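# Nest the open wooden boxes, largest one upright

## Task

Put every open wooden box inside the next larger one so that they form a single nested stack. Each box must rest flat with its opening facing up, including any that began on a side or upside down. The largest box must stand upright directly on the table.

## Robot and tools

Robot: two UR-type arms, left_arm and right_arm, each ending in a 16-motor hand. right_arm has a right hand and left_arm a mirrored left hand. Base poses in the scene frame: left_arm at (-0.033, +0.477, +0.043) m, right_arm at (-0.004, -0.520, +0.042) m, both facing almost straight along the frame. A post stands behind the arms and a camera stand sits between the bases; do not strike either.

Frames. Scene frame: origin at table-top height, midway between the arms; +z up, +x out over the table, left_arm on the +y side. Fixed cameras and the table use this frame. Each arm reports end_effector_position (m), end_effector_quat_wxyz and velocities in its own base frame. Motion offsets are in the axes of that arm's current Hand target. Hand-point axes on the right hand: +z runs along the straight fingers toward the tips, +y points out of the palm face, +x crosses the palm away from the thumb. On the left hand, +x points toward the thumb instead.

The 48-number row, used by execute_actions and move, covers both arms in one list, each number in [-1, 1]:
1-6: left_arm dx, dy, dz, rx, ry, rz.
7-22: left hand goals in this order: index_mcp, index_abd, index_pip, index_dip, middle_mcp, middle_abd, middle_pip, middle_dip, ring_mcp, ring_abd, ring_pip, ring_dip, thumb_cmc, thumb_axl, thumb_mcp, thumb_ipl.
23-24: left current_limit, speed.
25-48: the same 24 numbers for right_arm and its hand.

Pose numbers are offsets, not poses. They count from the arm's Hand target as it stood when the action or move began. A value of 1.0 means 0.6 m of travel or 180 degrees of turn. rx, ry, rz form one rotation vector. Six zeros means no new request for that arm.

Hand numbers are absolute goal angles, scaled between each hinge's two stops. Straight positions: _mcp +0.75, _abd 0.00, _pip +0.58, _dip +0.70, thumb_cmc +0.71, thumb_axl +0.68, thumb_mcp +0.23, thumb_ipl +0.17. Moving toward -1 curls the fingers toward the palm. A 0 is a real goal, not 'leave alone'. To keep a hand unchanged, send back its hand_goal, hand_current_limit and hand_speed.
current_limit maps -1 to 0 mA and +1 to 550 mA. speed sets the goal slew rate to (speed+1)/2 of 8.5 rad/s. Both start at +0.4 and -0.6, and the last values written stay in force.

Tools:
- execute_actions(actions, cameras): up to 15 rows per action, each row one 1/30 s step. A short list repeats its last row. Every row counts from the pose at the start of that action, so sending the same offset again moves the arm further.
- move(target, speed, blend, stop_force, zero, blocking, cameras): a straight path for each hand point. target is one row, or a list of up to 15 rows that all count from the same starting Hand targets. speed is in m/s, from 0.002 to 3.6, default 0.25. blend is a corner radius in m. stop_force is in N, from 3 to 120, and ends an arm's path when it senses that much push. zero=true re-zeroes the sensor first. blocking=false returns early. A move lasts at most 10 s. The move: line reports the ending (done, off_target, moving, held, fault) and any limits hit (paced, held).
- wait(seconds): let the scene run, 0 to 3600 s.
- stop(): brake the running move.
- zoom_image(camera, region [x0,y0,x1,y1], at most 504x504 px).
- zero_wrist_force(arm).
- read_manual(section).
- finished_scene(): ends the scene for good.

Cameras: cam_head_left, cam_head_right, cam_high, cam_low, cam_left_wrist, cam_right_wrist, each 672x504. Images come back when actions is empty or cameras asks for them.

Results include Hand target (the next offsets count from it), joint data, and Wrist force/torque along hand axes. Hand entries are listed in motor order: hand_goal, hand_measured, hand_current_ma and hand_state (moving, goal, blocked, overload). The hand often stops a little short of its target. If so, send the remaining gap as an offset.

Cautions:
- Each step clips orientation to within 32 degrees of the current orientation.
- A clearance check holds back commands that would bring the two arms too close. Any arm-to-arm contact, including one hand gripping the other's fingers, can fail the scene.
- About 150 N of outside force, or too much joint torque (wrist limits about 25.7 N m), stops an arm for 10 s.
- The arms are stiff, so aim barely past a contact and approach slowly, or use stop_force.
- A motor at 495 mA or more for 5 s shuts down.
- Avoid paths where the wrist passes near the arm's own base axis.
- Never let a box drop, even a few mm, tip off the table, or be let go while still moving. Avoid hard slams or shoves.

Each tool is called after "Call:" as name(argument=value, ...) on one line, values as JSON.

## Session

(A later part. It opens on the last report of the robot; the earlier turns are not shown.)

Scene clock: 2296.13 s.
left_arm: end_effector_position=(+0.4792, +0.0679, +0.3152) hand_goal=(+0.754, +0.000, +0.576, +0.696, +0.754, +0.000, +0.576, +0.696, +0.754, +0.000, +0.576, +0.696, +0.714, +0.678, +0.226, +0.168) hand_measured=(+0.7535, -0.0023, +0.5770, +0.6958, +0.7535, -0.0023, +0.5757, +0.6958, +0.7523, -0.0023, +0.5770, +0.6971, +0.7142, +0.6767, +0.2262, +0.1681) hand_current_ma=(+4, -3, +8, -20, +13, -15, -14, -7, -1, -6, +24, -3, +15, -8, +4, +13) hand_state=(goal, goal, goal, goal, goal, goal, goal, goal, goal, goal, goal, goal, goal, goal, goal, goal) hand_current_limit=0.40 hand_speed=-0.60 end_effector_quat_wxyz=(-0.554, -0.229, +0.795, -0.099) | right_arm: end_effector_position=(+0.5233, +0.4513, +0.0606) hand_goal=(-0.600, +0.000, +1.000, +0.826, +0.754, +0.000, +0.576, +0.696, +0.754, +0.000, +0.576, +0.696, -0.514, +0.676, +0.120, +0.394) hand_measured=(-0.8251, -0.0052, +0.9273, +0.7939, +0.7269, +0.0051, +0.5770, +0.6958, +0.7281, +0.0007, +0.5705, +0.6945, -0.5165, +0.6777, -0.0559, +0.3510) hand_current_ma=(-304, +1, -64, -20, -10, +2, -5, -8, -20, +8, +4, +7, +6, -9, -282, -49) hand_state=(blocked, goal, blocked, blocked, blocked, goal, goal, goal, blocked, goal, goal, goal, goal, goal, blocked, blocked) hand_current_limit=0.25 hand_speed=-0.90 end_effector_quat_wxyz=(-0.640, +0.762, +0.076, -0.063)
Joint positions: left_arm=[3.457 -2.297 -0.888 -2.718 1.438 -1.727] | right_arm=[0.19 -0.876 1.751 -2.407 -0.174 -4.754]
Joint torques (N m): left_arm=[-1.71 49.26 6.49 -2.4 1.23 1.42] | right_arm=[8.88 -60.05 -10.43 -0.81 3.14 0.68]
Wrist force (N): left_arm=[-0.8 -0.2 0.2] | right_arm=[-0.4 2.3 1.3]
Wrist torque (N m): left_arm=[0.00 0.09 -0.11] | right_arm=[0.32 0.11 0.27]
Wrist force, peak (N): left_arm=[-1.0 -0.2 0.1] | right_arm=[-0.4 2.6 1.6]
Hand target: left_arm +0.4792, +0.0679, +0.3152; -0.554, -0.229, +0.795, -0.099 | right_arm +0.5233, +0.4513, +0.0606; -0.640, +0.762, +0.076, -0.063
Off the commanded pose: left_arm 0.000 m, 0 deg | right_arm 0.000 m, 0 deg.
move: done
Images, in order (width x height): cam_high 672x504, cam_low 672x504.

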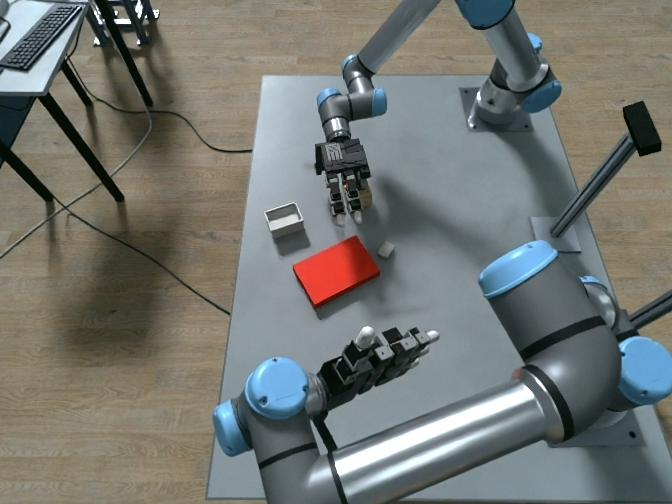

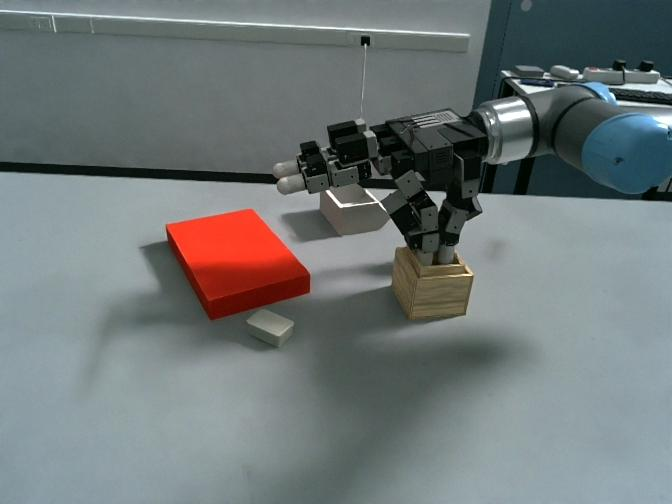

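Call:
move(target=[0,0,0,0,0,0,0.754,0,0.576,0.696,0.754,0,0.576,0.696,0.754,0,0.576,0.696,0.714,0.678,0.226,0.168,0.4,-0.6,0,0.0181,0.0032,0,0,0,-0.6,0,1.0,0.826,0.754,0,0.576,0.696,0.754,0,0.576,0.696,-0.514,0.6766,0.12,0.3946,0.25,-0.9], speed=0.01, stop_force=3, cameras=["cam_low","cam_high"])

Call:
zoom_image(camera="cam_low", region=[385, 225, 485, 325])

Scene clock: 2306.00 s.
left_arm: end_effector_position=(+0.4792, +0.0679, +0.3152) hand_goal=(+0.754, +0.000, +0.576, +0.696, +0.754, +0.000, +0.576, +0.696, +0.754, +0.000, +0.576, +0.696, +0.714, +0.678, +0.226, +0.168) hand_measured=(+0.7535, -0.0023, +0.5770, +0.6971, +0.7523, -0.0023, +0.5770, +0.6958, +0.7535, -0.0023, +0.5770, +0.6958, +0.7142, +0.6777, +0.2252, +0.1681) hand_current_ma=(-3, -1, +12, -5, -5, +2, +4, -6, +3, -2, +6, +4, +1, -1, +5, +2) hand_state=(goal, goal, goal, goal, goal, goal, goal, goal, goal, goal, goal, goal, goal, goal, goal, goal) hand_current_limit=0.40 hand_speed=-0.60 end_effector_quat_wxyz=(-0.554, -0.229, +0.795, -0.099) | right_arm: end_effector_position=(+0.5233, +0.4513, +0.0496) hand_goal=(-0.600, +0.000, +1.000, +0.826, +0.754, +0.000, +0.576, +0.696, +0.754, +0.000, +0.576, +0.696, -0.514, +0.676, +0.120, +0.394) hand_measured=(-0.8239, -0.0066, +0.9285, +0.7939, +0.7269, +0.0051, +0.5770, +0.6958, +0.7281, +0.0007, +0.5705, +0.6945, -0.5165, +0.6777, -0.0559, +0.3510) hand_current_ma=(-304, +3, -71, -20, -10, -2, -7, -7, -20, +6, +3, +6, +5, -10, -283, -48) hand_state=(blocked, goal, blocked, blocked, blocked, goal, goal, goal, blocked, goal, goal, goal, goal, goal, blocked, blocked) hand_current_limit=0.25 hand_speed=-0.90 end_effector_quat_wxyz=(-0.640, +0.762, +0.076, -0.063)
Joint positions: left_arm=[3.457 -2.297 -0.888 -2.718 1.438 -1.727] | right_arm=[0.19 -0.856 1.753 -2.429 -0.174 -4.754]
Joint torques (N m): left_arm=[-0.92 49.53 6.45 -2.16 1.42 1.36] | right_arm=[9.14 -61.16 -8.27 -0.72 2.36 0.88]
Wrist force (N): left_arm=[-0.6 0.0 0.3] | right_arm=[-0.4 2.3 1.5]
Wrist torque (N m): left_arm=[0.00 0.07 -0.09] | right_arm=[0.31 0.08 0.28]
Wrist force, peak (N): left_arm=[-1.0 0.0 0.0] | right_arm=[-0.4 2.6 1.5]
Hand target: left_arm +0.4792, +0.0679, +0.3152; -0.554, -0.229, +0.795, -0.099 | right_arm +0.5234, +0.4513, +0.0496; -0.640, +0.762, +0.076, -0.063
Off the commanded pose: left_arm 0.000 m, 0 deg | right_arm 0.000 m, 0 deg.
move: done
Images, in order (width x height): cam_high 672x504, cam_low 672x504.

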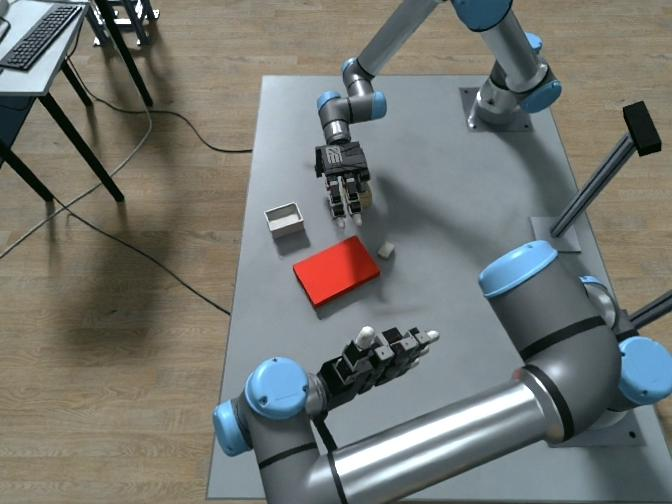

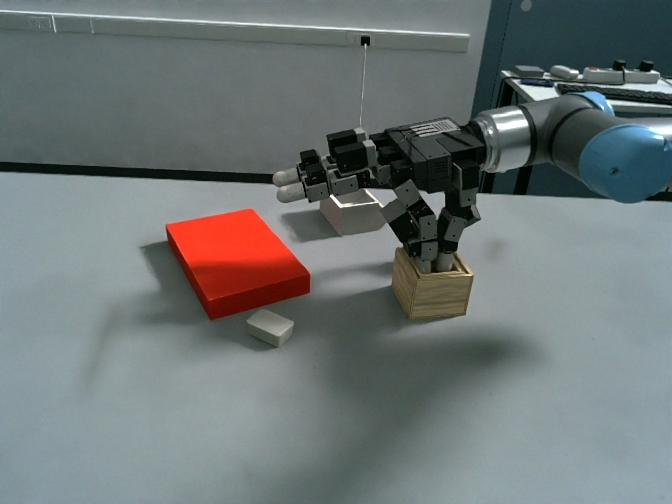

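Scaled by 5.040.

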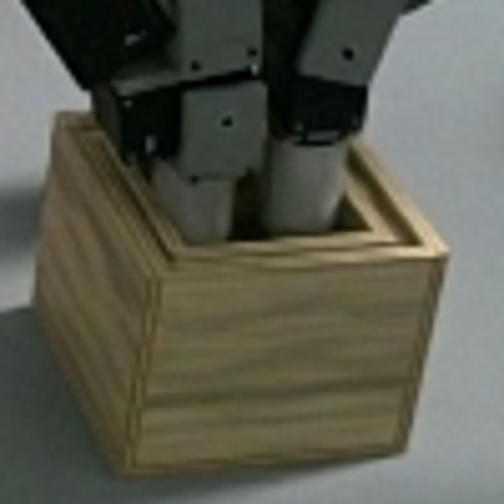

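Call:
move(target=[0,0,0,0,0,0,0.754,0,0.576,0.696,0.754,0,0.576,0.696,0.754,0,0.576,0.696,0.714,0.678,0.226,0.168,0.4,-0.6,0,0.0131,0.0023,0,0,0,-0.6,0,1.0,0.826,0.754,0,0.576,0.696,0.754,0,0.576,0.696,-0.514,0.6766,0.12,0.3946,0.25,-0.9], speed=0.006, stop_force=3, cameras=["cam_low","cam_head_right"])

Call:
zoom_image(camera="cam_low", region=[385, 225, 485, 325])

Scene clock: 2323.77 s.
left_arm: end_effector_position=(+0.4792, +0.0679, +0.3152) hand_goal=(+0.754, +0.000, +0.576, +0.696, +0.754, +0.000, +0.576, +0.696, +0.754, +0.000, +0.576, +0.696, +0.714, +0.678, +0.226, +0.168) hand_measured=(+0.7535, -0.0023, +0.5770, +0.6958, +0.7535, -0.0023, +0.5770, +0.6958, +0.7535, -0.0023, +0.5770, +0.6958, +0.7142, +0.6767, +0.2252, +0.1681) hand_current_ma=(-12, +7, +2, -5, +2, -17, -5, +5, +2, +3, +6, +3, +20, +8, +2, +6) hand_state=(goal, goal, goal, goal, goal, goal, goal, goal, goal, goal, goal, goal, goal, goal, goal, goal) hand_current_limit=0.40 hand_speed=-0.60 end_effector_quat_wxyz=(-0.554, -0.229, +0.795, -0.099) | right_arm: end_effector_position=(+0.5234, +0.4513, +0.0436) hand_goal=(-0.600, +0.000, +1.000, +0.826, +0.754, +0.000, +0.576, +0.696, +0.754, +0.000, +0.576, +0.696, -0.514, +0.676, +0.120, +0.394) hand_measured=(-0.8251, -0.0052, +0.9260, +0.7939, +0.7269, +0.0051, +0.5770, +0.6958, +0.7281, +0.0007, +0.5693, +0.6945, -0.5165, +0.6777, -0.0539, +0.3501) hand_current_ma=(-304, +2, -69, -23, -10, -1, -2, -9, -23, +6, +2, +0, +1, -10, -278, -50) hand_state=(blocked, goal, blocked, blocked, blocked, goal, goal, goal, blocked, goal, goal, goal, goal, goal, blocked, blocked) hand_current_limit=0.25 hand_speed=-0.90 end_effector_quat_wxyz=(-0.640, +0.762, +0.076, -0.063)
Joint positions: left_arm=[3.457 -2.297 -0.888 -2.718 1.438 -1.727] | right_arm=[0.19 -0.844 1.753 -2.44 -0.174 -4.754]
Joint torques (N m): left_arm=[-1.54 48.17 5.54 -2.17 1.29 1.51] | right_arm=[8.13 -60.3 -8.67 -0.29 2.01 0.81]
Wrist force (N): left_arm=[-0.7 0.0 0.1] | right_arm=[-0.3 1.2 1.3]
Wrist torque (N m): left_arm=[0.02 0.07 -0.10] | right_arm=[0.26 0.06 0.33]
Wrist force, peak (N): left_arm=[-1.0 0.1 0.2] | right_arm=[-0.2 2.5 1.6]
Hand target: left_arm +0.4792, +0.0679, +0.3152; -0.554, -0.229, +0.795, -0.099 | right_arm +0.5234, +0.4513, +0.0436; -0.640, +0.762, +0.076, -0.063 (not the last commanded pose)
Off the commanded pose: left_arm 0.000 m, 0 deg | right_arm 0.002 m, 0 deg.
move: contact (right_arm)
Images, in order (width x height): cam_head_right 672x504, cam_low 672x504.

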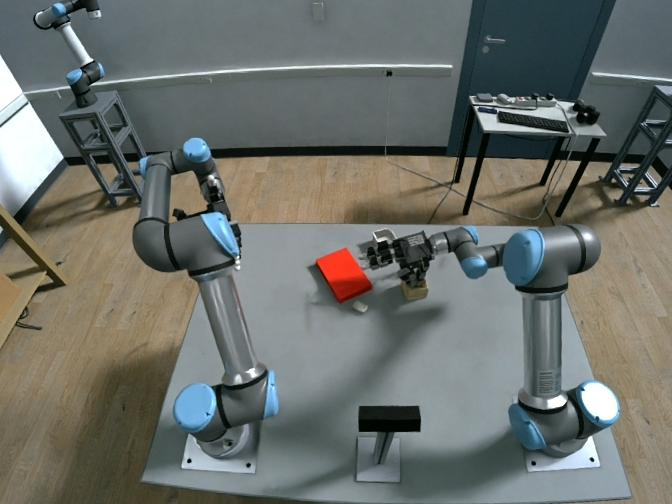

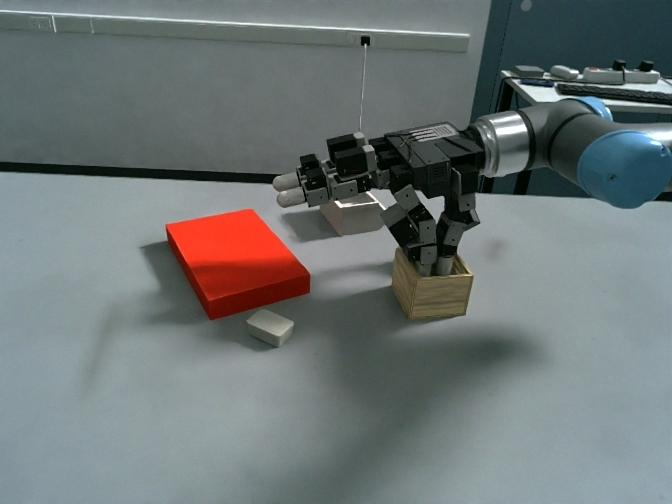

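Scaled by 5.040.

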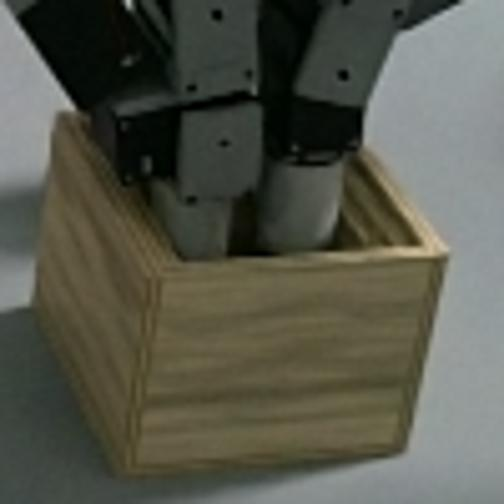

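Call:
move(target=[0,0,0,0,0,0,0.754,0,0.576,0.696,0.754,0,0.576,0.696,0.754,0,0.576,0.696,0.714,0.678,0.226,0.168,0.4,-0.6,0,0,0,0,0,0,-0.84,0,1.0,0.826,0.754,0,0.576,0.696,0.754,0,0.576,0.696,-0.514,0.6766,-0.08,0.3946,0.2,-0.92], cameras=["cam_low"])

Call:
zoom_image(camera="cam_low", region=[385, 225, 485, 325])

Scene clock: 2328.50 s.
left_arm: end_effector_position=(+0.4792, +0.0679, +0.3152) hand_goal=(+0.754, +0.000, +0.576, +0.696, +0.754, +0.000, +0.576, +0.696, +0.754, +0.000, +0.576, +0.696, +0.714, +0.678, +0.226, +0.168) hand_measured=(+0.7535, -0.0037, +0.5770, +0.6958, +0.7535, -0.0023, +0.5770, +0.6958, +0.7535, -0.0037, +0.5770, +0.6958, +0.7142, +0.6767, +0.2262, +0.1672) hand_current_ma=(+0, -13, +9, -10, -1, -9, -23, +1, -8, +2, +6, +5, +2, -10, -1, +2) hand_state=(goal, goal, goal, goal, goal, goal, goal, goal, goal, goal, goal, goal, goal, goal, goal, goal) hand_current_limit=0.40 hand_speed=-0.60 end_effector_quat_wxyz=(-0.554, -0.229, +0.795, -0.099) | right_arm: end_effector_position=(+0.5234, +0.4513, +0.0436) hand_goal=(-0.840, +0.000, +1.000, +0.826, +0.754, +0.000, +0.576, +0.696, +0.754, +0.000, +0.576, +0.696, -0.514, +0.676, -0.080, +0.394) hand_measured=(-0.8263, -0.0066, +0.9273, +0.7939, +0.7269, +0.0051, +0.5757, +0.6958, +0.7293, +0.0021, +0.5705, +0.6945, -0.5165, +0.6777, -0.0539, +0.3510) hand_current_ma=(-106, +3, -71, -23, -12, -1, -3, -9, -17, +7, +4, +3, -1, -8, -81, -52) hand_state=(moving, goal, blocked, blocked, blocked, goal, goal, goal, blocked, goal, goal, goal, goal, goal, moving, blocked) hand_current_limit=0.20 hand_speed=-0.92 end_effector_quat_wxyz=(-0.640, +0.762, +0.076, -0.063)
Joint positions: left_arm=[3.457 -2.297 -0.888 -2.718 1.438 -1.727] | right_arm=[0.19 -0.844 1.753 -2.44 -0.174 -4.754]
Joint torques (N m): left_arm=[-1.11 48.9 5.77 -2.4 1.24 1.52] | right_arm=[8.73 -59.36 -12.22 -0.72 1.96 -1.4]
Wrist force (N): left_arm=[-0.8 0.0 0.3] | right_arm=[-0.3 1.6 1.4]
Wrist torque (N m): left_arm=[0.00 0.09 -0.11] | right_arm=[0.30 0.07 0.32]
Wrist force, peak (N): left_arm=[-0.8 0.4 0.4] | right_arm=[-0.3 1.6 1.5]
Hand target: left_arm +0.4792, +0.0679, +0.3152; -0.554, -0.229, +0.795, -0.099 | right_arm +0.5234, +0.4513, +0.0436; -0.640, +0.762, +0.076, -0.063
Off the commanded pose: left_arm 0.000 m, 0 deg | right_arm 0.000 m, 0 deg.
move: done

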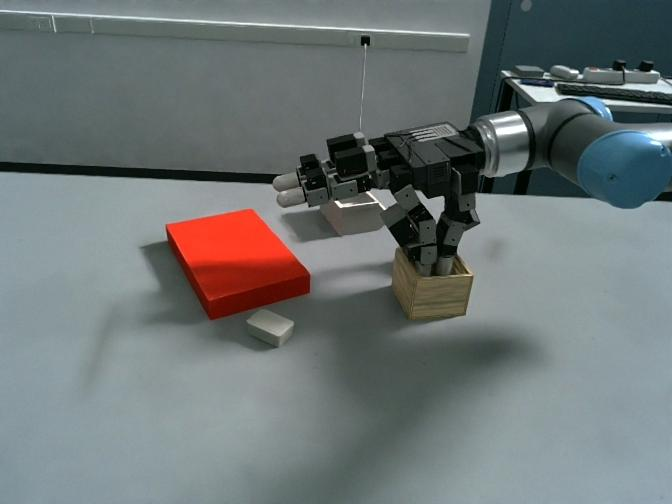

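Scaled by 5.040.

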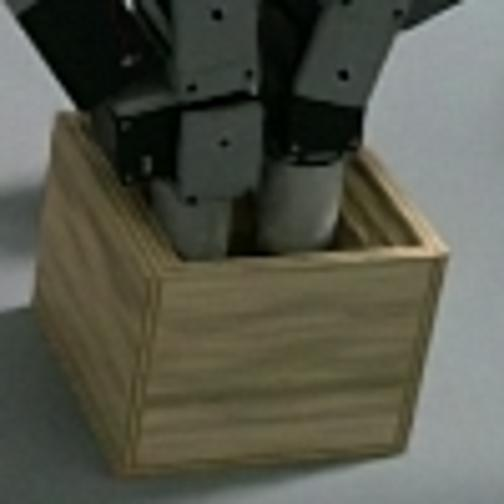

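Call:
move(target=[0,0,0,0,0,0,0.754,0,0.576,0.696,0.754,0,0.576,0.696,0.754,0,0.576,0.696,0.714,0.678,0.226,0.168,0.4,-0.6,0,0,0,0,0,0,-0.88,0,1.0,0.826,0.754,0,0.576,0.696,0.754,0,0.576,0.696,-0.514,0.6766,-0.13,0.3946,0.2,-0.92], cameras=["cam_low"])

Call:
zoom_image(camera="cam_low", region=[385, 225, 485, 325])

Scene clock: 2335.40 s.
left_arm: end_effector_position=(+0.4792, +0.0679, +0.3152) hand_goal=(+0.754, +0.000, +0.576, +0.696, +0.754, +0.000, +0.576, +0.696, +0.754, +0.000, +0.576, +0.696, +0.714, +0.678, +0.226, +0.168) hand_measured=(+0.7535, -0.0023, +0.5770, +0.6958, +0.7523, -0.0023, +0.5770, +0.6958, +0.7523, -0.0023, +0.5770, +0.6971, +0.7142, +0.6767, +0.2262, +0.1672) hand_current_ma=(+2, -10, +6, -20, -1, -14, -11, +12, +5, +11, +20, -5, +12, -9, +3, +13) hand_state=(goal, goal, goal, goal, goal, goal, goal, goal, goal, goal, goal, goal, goal, goal, goal, goal) hand_current_limit=0.40 hand_speed=-0.60 end_effector_quat_wxyz=(-0.554, -0.229, +0.795, -0.099) | right_arm: end_effector_position=(+0.5234, +0.4513, +0.0436) hand_goal=(-0.880, +0.000, +1.000, +0.826, +0.754, +0.000, +0.576, +0.696, +0.754, +0.000, +0.576, +0.696, -0.514, +0.676, -0.130, +0.394) hand_measured=(-0.8505, -0.0066, +0.9722, +0.8181, +0.7269, +0.0051, +0.5770, +0.6958, +0.7281, +0.0007, +0.5693, +0.6945, -0.5203, +0.6746, -0.1192, +0.3863) hand_current_ma=(+13, -1, -20, -2, -8, +0, -7, -7, -22, +7, +4, +8, +1, -9, +8, -2) hand_state=(blocked, goal, blocked, goal, blocked, goal, goal, goal, blocked, goal, goal, goal, goal, goal, goal, goal) hand_current_limit=0.20 hand_speed=-0.92 end_effector_quat_wxyz=(-0.640, +0.762, +0.076, -0.063)
Joint positions: left_arm=[3.457 -2.297 -0.888 -2.718 1.438 -1.727] | right_arm=[0.19 -0.844 1.753 -2.44 -0.174 -4.754]
Joint torques (N m): left_arm=[-1.2 49.1 5.98 -2.19 1.24 1.4] | right_arm=[8.53 -60.81 -16.64 -0.48 1.98 -1.38]
Wrist force (N): left_arm=[-0.7 -0.2 0.3] | right_arm=[-0.4 2.2 1.5]
Wrist torque (N m): left_arm=[-0.01 0.07 -0.09] | right_arm=[0.31 0.07 0.31]
Wrist force, peak (N): left_arm=[-0.9 -0.1 0.0] | right_arm=[-0.4 2.6 1.5]
Hand target: left_arm +0.4792, +0.0679, +0.3152; -0.554, -0.229, +0.795, -0.099 | right_arm +0.5234, +0.4513, +0.0436; -0.640, +0.762, +0.076, -0.063
Off the commanded pose: left_arm 0.000 m, 0 deg | right_arm 0.000 m, 0 deg.
move: done

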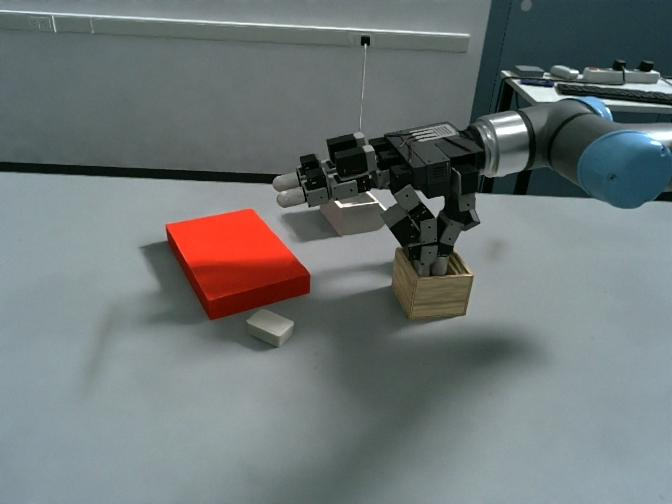

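Scaled by 5.040.

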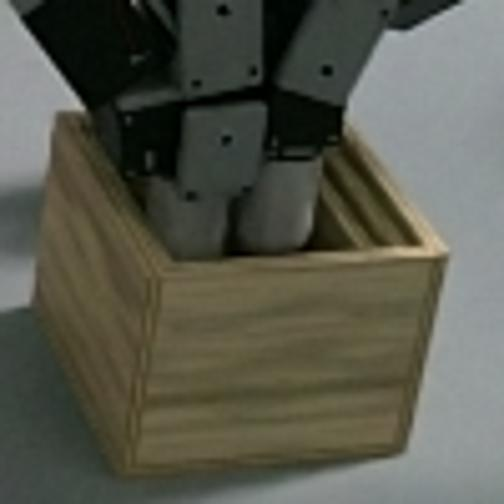

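Call:
move(target=[0,0,0,0,0,0,0.754,0,0.576,0.696,0.754,0,0.576,0.696,0.754,0,0.576,0.696,0.714,0.678,0.226,0.168,0.4,-0.6,0,-0.0328,-0.0058,0,0,0,-0.88,0,1.0,0.826,0.754,0,0.576,0.696,0.754,0,0.576,0.696,-0.514,0.6766,-0.13,0.3946,0.2,-0.92], speed=0.02, cameras=["cam_low"])

Call:
zoom_image(camera="cam_low", region=[385, 225, 485, 325])

Scene clock: 2341.47 s.
left_arm: end_effector_position=(+0.4792, +0.0679, +0.3152) hand_goal=(+0.754, +0.000, +0.576, +0.696, +0.754, +0.000, +0.576, +0.696, +0.754, +0.000, +0.576, +0.696, +0.714, +0.678, +0.226, +0.168) hand_measured=(+0.7535, -0.0023, +0.5770, +0.6958, +0.7535, -0.0023, +0.5770, +0.6958, +0.7535, -0.0023, +0.5770, +0.6958, +0.7142, +0.6777, +0.2262, +0.1681) hand_current_ma=(-10, -4, +1, -8, +1, -13, -12, -11, -4, -10, +21, -13, +7, -8, +7, +8) hand_state=(goal, goal, goal, goal, goal, goal, goal, goal, goal, goal, goal, goal, goal, goal, goal, goal) hand_current_limit=0.40 hand_speed=-0.60 end_effector_quat_wxyz=(-0.554, -0.229, +0.795, -0.099) | right_arm: end_effector_position=(+0.5233, +0.4513, +0.0637) hand_goal=(-0.880, +0.000, +1.000, +0.826, +0.754, +0.000, +0.576, +0.696, +0.754, +0.000, +0.576, +0.696, -0.514, +0.676, -0.130, +0.394) hand_measured=(-0.8505, -0.0081, +0.9735, +0.8181, +0.7269, +0.0051, +0.5757, +0.6958, +0.7293, +0.0007, +0.5693, +0.6945, -0.5215, +0.6735, -0.1192, +0.3873) hand_current_ma=(+13, +4, -20, +1, -10, +1, -4, -5, -22, +6, +5, +6, +0, -14, +8, -10) hand_state=(blocked, goal, blocked, goal, blocked, goal, goal, goal, blocked, goal, goal, goal, goal, goal, goal, goal) hand_current_limit=0.20 hand_speed=-0.92 end_effector_quat_wxyz=(-0.640, +0.762, +0.076, -0.063)
Joint positions: left_arm=[3.457 -2.297 -0.888 -2.718 1.438 -1.727] | right_arm=[0.19 -0.882 1.751 -2.4 -0.174 -4.754]
Joint torques (N m): left_arm=[-0.87 48.87 4.63 -2.41 1.25 1.46] | right_arm=[-0.93 -39.8 -20.11 -1.94 1.22 -1.53]
Wrist force (N): left_arm=[-0.8 0.2 0.1] | right_arm=[-0.2 1.9 1.4]
Wrist torque (N m): left_arm=[0.05 0.09 -0.12] | right_arm=[0.28 0.07 0.44]
Wrist force, peak (N): left_arm=[-1.0 -0.1 0.1] | right_arm=[-0.2 2.3 1.6]
Hand target: left_arm +0.4792, +0.0679, +0.3152; -0.554, -0.229, +0.795, -0.099 | right_arm +0.5233, +0.4513, +0.0636; -0.640, +0.762, +0.076, -0.063
Off the commanded pose: left_arm 0.000 m, 0 deg | right_arm 0.000 m, 0 deg.
move: done

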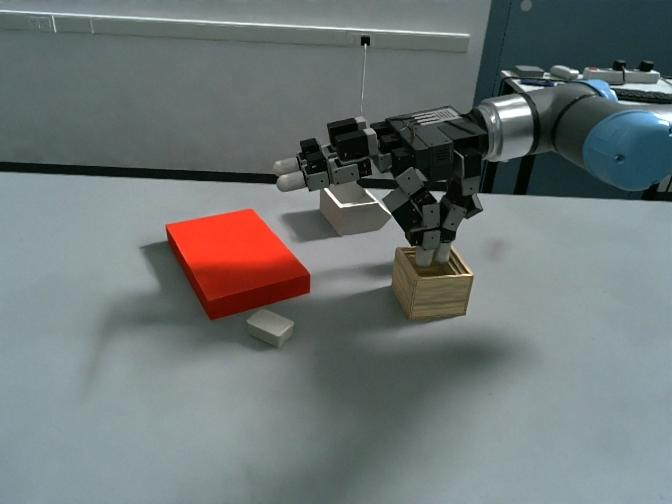

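Scaled by 5.040.

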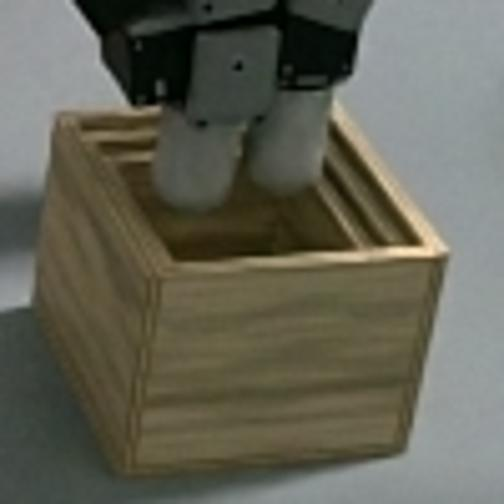

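Call:
move(target=[[0,0,0,0,0,0,0.754,0,0.576,0.696,0.754,0,0.576,0.696,0.754,0,0.576,0.696,0.714,0.678,0.226,0.168,0.4,-0.6,0,-0.164,-0.029,0,0,0,-0.88,0,1.0,0.826,0.754,0,0.576,0.696,0.754,0,0.576,0.696,-0.514,0.6766,-0.13,0.3946,0.2,-0.92],[0,0,0,0,0,0,0.754,0,0.576,0.696,0.754,0,0.576,0.696,0.754,0,0.576,0.696,0.714,0.678,0.226,0.168,0.4,-0.6,0,-0.22,-0.37,0,0,0,-0.88,0,1.0,0.826,0.754,0,0.576,0.696,0.754,0,0.576,0.696,-0.514,0.6766,-0.13,0.3946,0.2,-0.92]], speed=[0.05,0.15], blend=[0.02,0], cameras=["all"])

Call:
zoom_image(camera="cam_low", region=[385, 225, 485, 325])

Call:
zoom_image(camera="cam_high", region=[250, 150, 450, 300])

Call:
zoom_image(camera="cam_head_right", region=[300, 220, 450, 330])

Call:
zoom_image(camera="cam_low", region=[300, 150, 420, 250])

Scene clock: 2355.13 s.
left_arm: end_effector_position=(+0.4792, +0.0679, +0.3152) hand_goal=(+0.754, +0.000, +0.576, +0.696, +0.754, +0.000, +0.576, +0.696, +0.754, +0.000, +0.576, +0.696, +0.714, +0.678, +0.226, +0.168) hand_measured=(+0.7535, -0.0023, +0.5770, +0.6958, +0.7535, -0.0023, +0.5770, +0.6958, +0.7535, -0.0023, +0.5770, +0.6958, +0.7142, +0.6777, +0.2262, +0.1681) hand_current_ma=(-3, -7, +10, -11, +5, -15, -4, -4, -11, -12, +2, -10, +20, -19, -13, +1) hand_state=(goal, goal, goal, goal, goal, goal, goal, goal, goal, goal, goal, goal, goal, goal, goal, goal) hand_current_limit=0.40 hand_speed=-0.60 end_effector_quat_wxyz=(-0.554, -0.229, +0.795, -0.099) | right_arm: end_effector_position=(+0.5614, +0.2592, +0.2318) hand_goal=(-0.880, +0.000, +1.000, +0.826, +0.754, +0.000, +0.576, +0.696, +0.754, +0.000, +0.576, +0.696, -0.514, +0.676, -0.130, +0.394) hand_measured=(-0.8553, -0.0066, +0.9722, +0.8168, +0.7269, +0.0051, +0.5770, +0.6958, +0.7293, +0.0007, +0.5693, +0.6945, -0.5203, +0.6735, -0.1192, +0.3873) hand_current_ma=(+8, +3, -23, +0, -6, -1, -6, -7, -23, +6, +4, +1, -1, -10, +8, -3) hand_state=(blocked, goal, blocked, goal, blocked, goal, goal, goal, blocked, goal, goal, goal, goal, goal, goal, goal) hand_current_limit=0.20 hand_speed=-0.92 end_effector_quat_wxyz=(-0.640, +0.762, +0.076, -0.063)
Joint positions: left_arm=[3.457 -2.297 -0.888 -2.718 1.438 -1.727] | right_arm=[-0.124 -1.118 1.382 -0.771 -0.363 -5.806]
Joint torques (N m): left_arm=[-0.94 47.69 4.95 -2.29 1.15 1.5] | right_arm=[-5.39 -55.4 -20.77 0.56 0.35 1.02]
Wrist force (N): left_arm=[-0.8 -0.2 0.0] | right_arm=[-0.5 1.9 1.4]
Wrist torque (N m): left_arm=[0.01 0.09 -0.11] | right_arm=[0.27 0.10 0.28]
Wrist force, peak (N): left_arm=[-1.1 -0.1 0.2] | right_arm=[-0.5 2.7 1.4]
Hand target: left_arm +0.4792, +0.0679, +0.3152; -0.554, -0.229, +0.795, -0.099 | right_arm +0.5614, +0.2591, +0.2319; -0.640, +0.762, +0.076, -0.063
Off the commanded pose: left_arm 0.000 m, 0 deg | right_arm 0.000 m, 0 deg.
move: done
cam_left_wrist: T_world_to_cam=[[0.51072, -0.34719, -0.78652, -0.00472], [0.72909, -0.3099, 0.61023, -0.56173], [-0.45562, -0.88511, 0.09486, 0.37767]] pos_world=[0.58403, 0.15856, 0.30325]
cam_right_wrist: T_world_to_cam=[[-0.77026, -0.26822, -0.57858, 0.6724], [-0.28469, -0.66722, 0.68831, 0.13073], [-0.57066, 0.69489, 0.43757, 0.15923]] pos_world=[0.64601, 0.15693, 0.22938]

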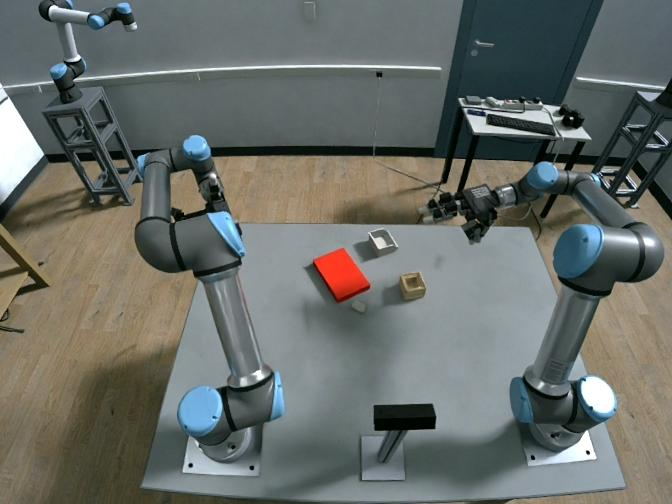

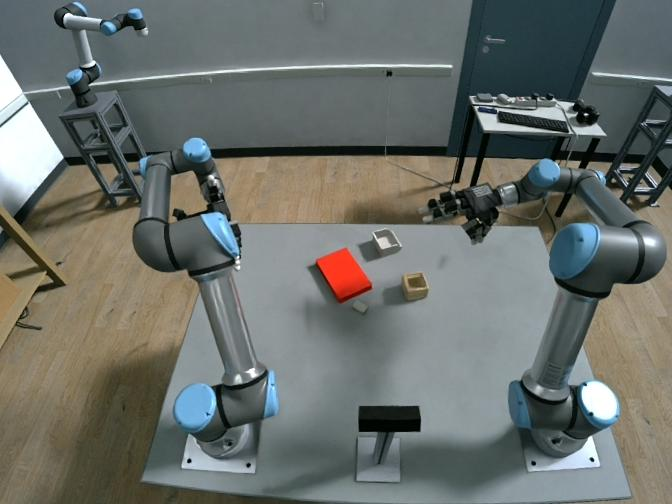

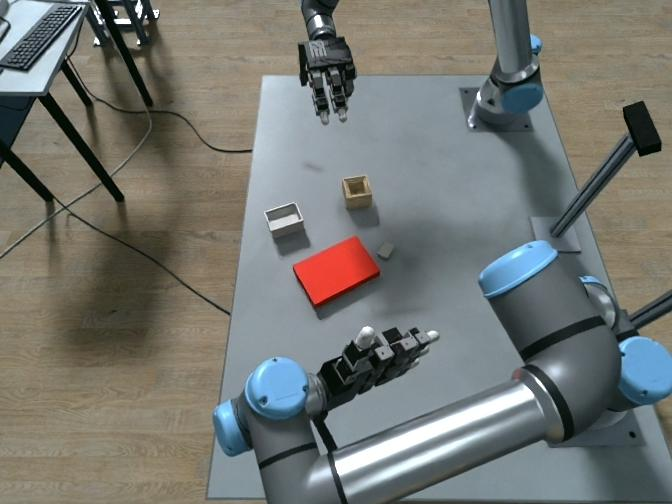

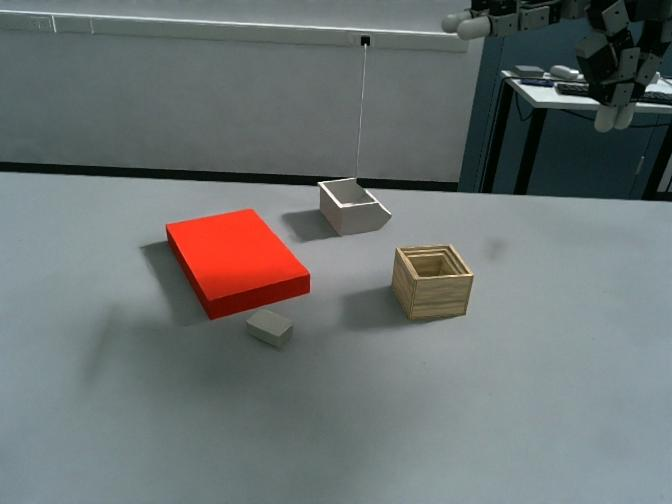

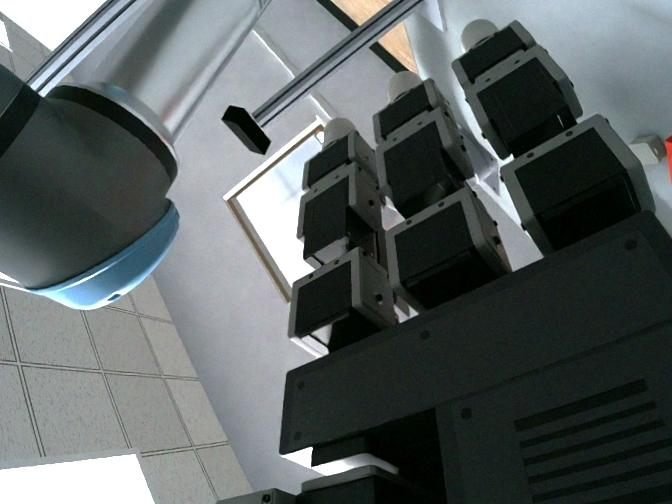

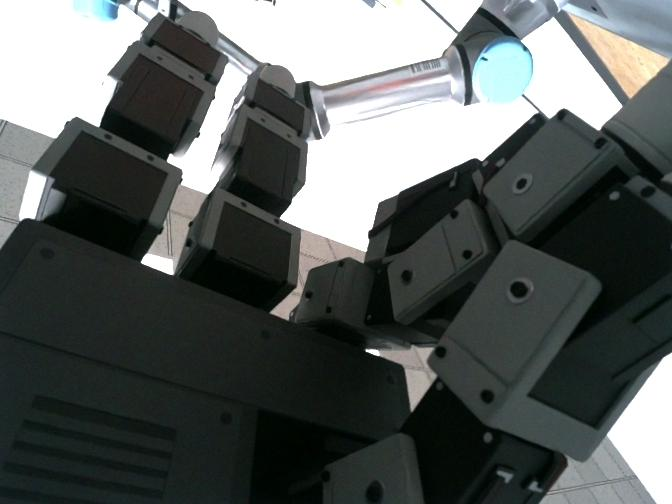

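Scaled by 5.040.

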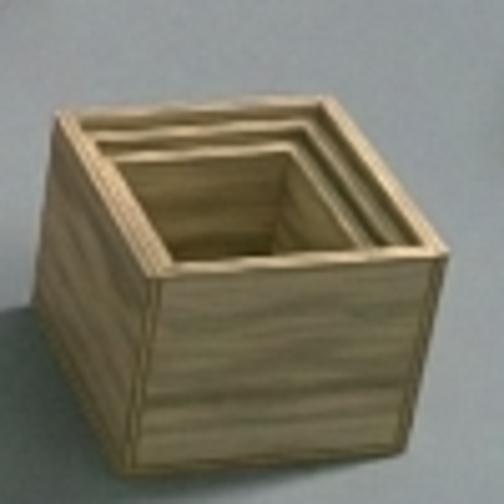

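Scaled by 2.520.

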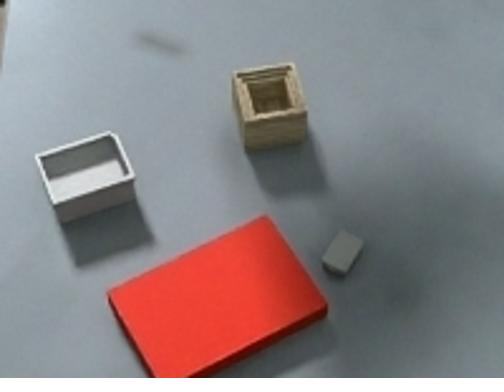

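Scaled by 3.360.

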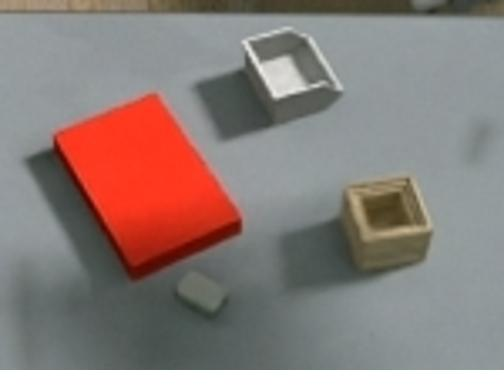

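Scaled by 4.200.

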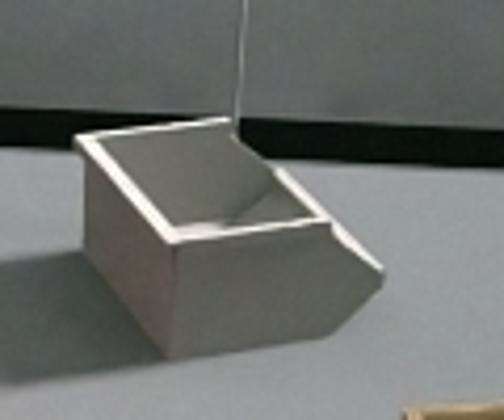

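Call:
finished_scene()

The scene is finished: the task was done.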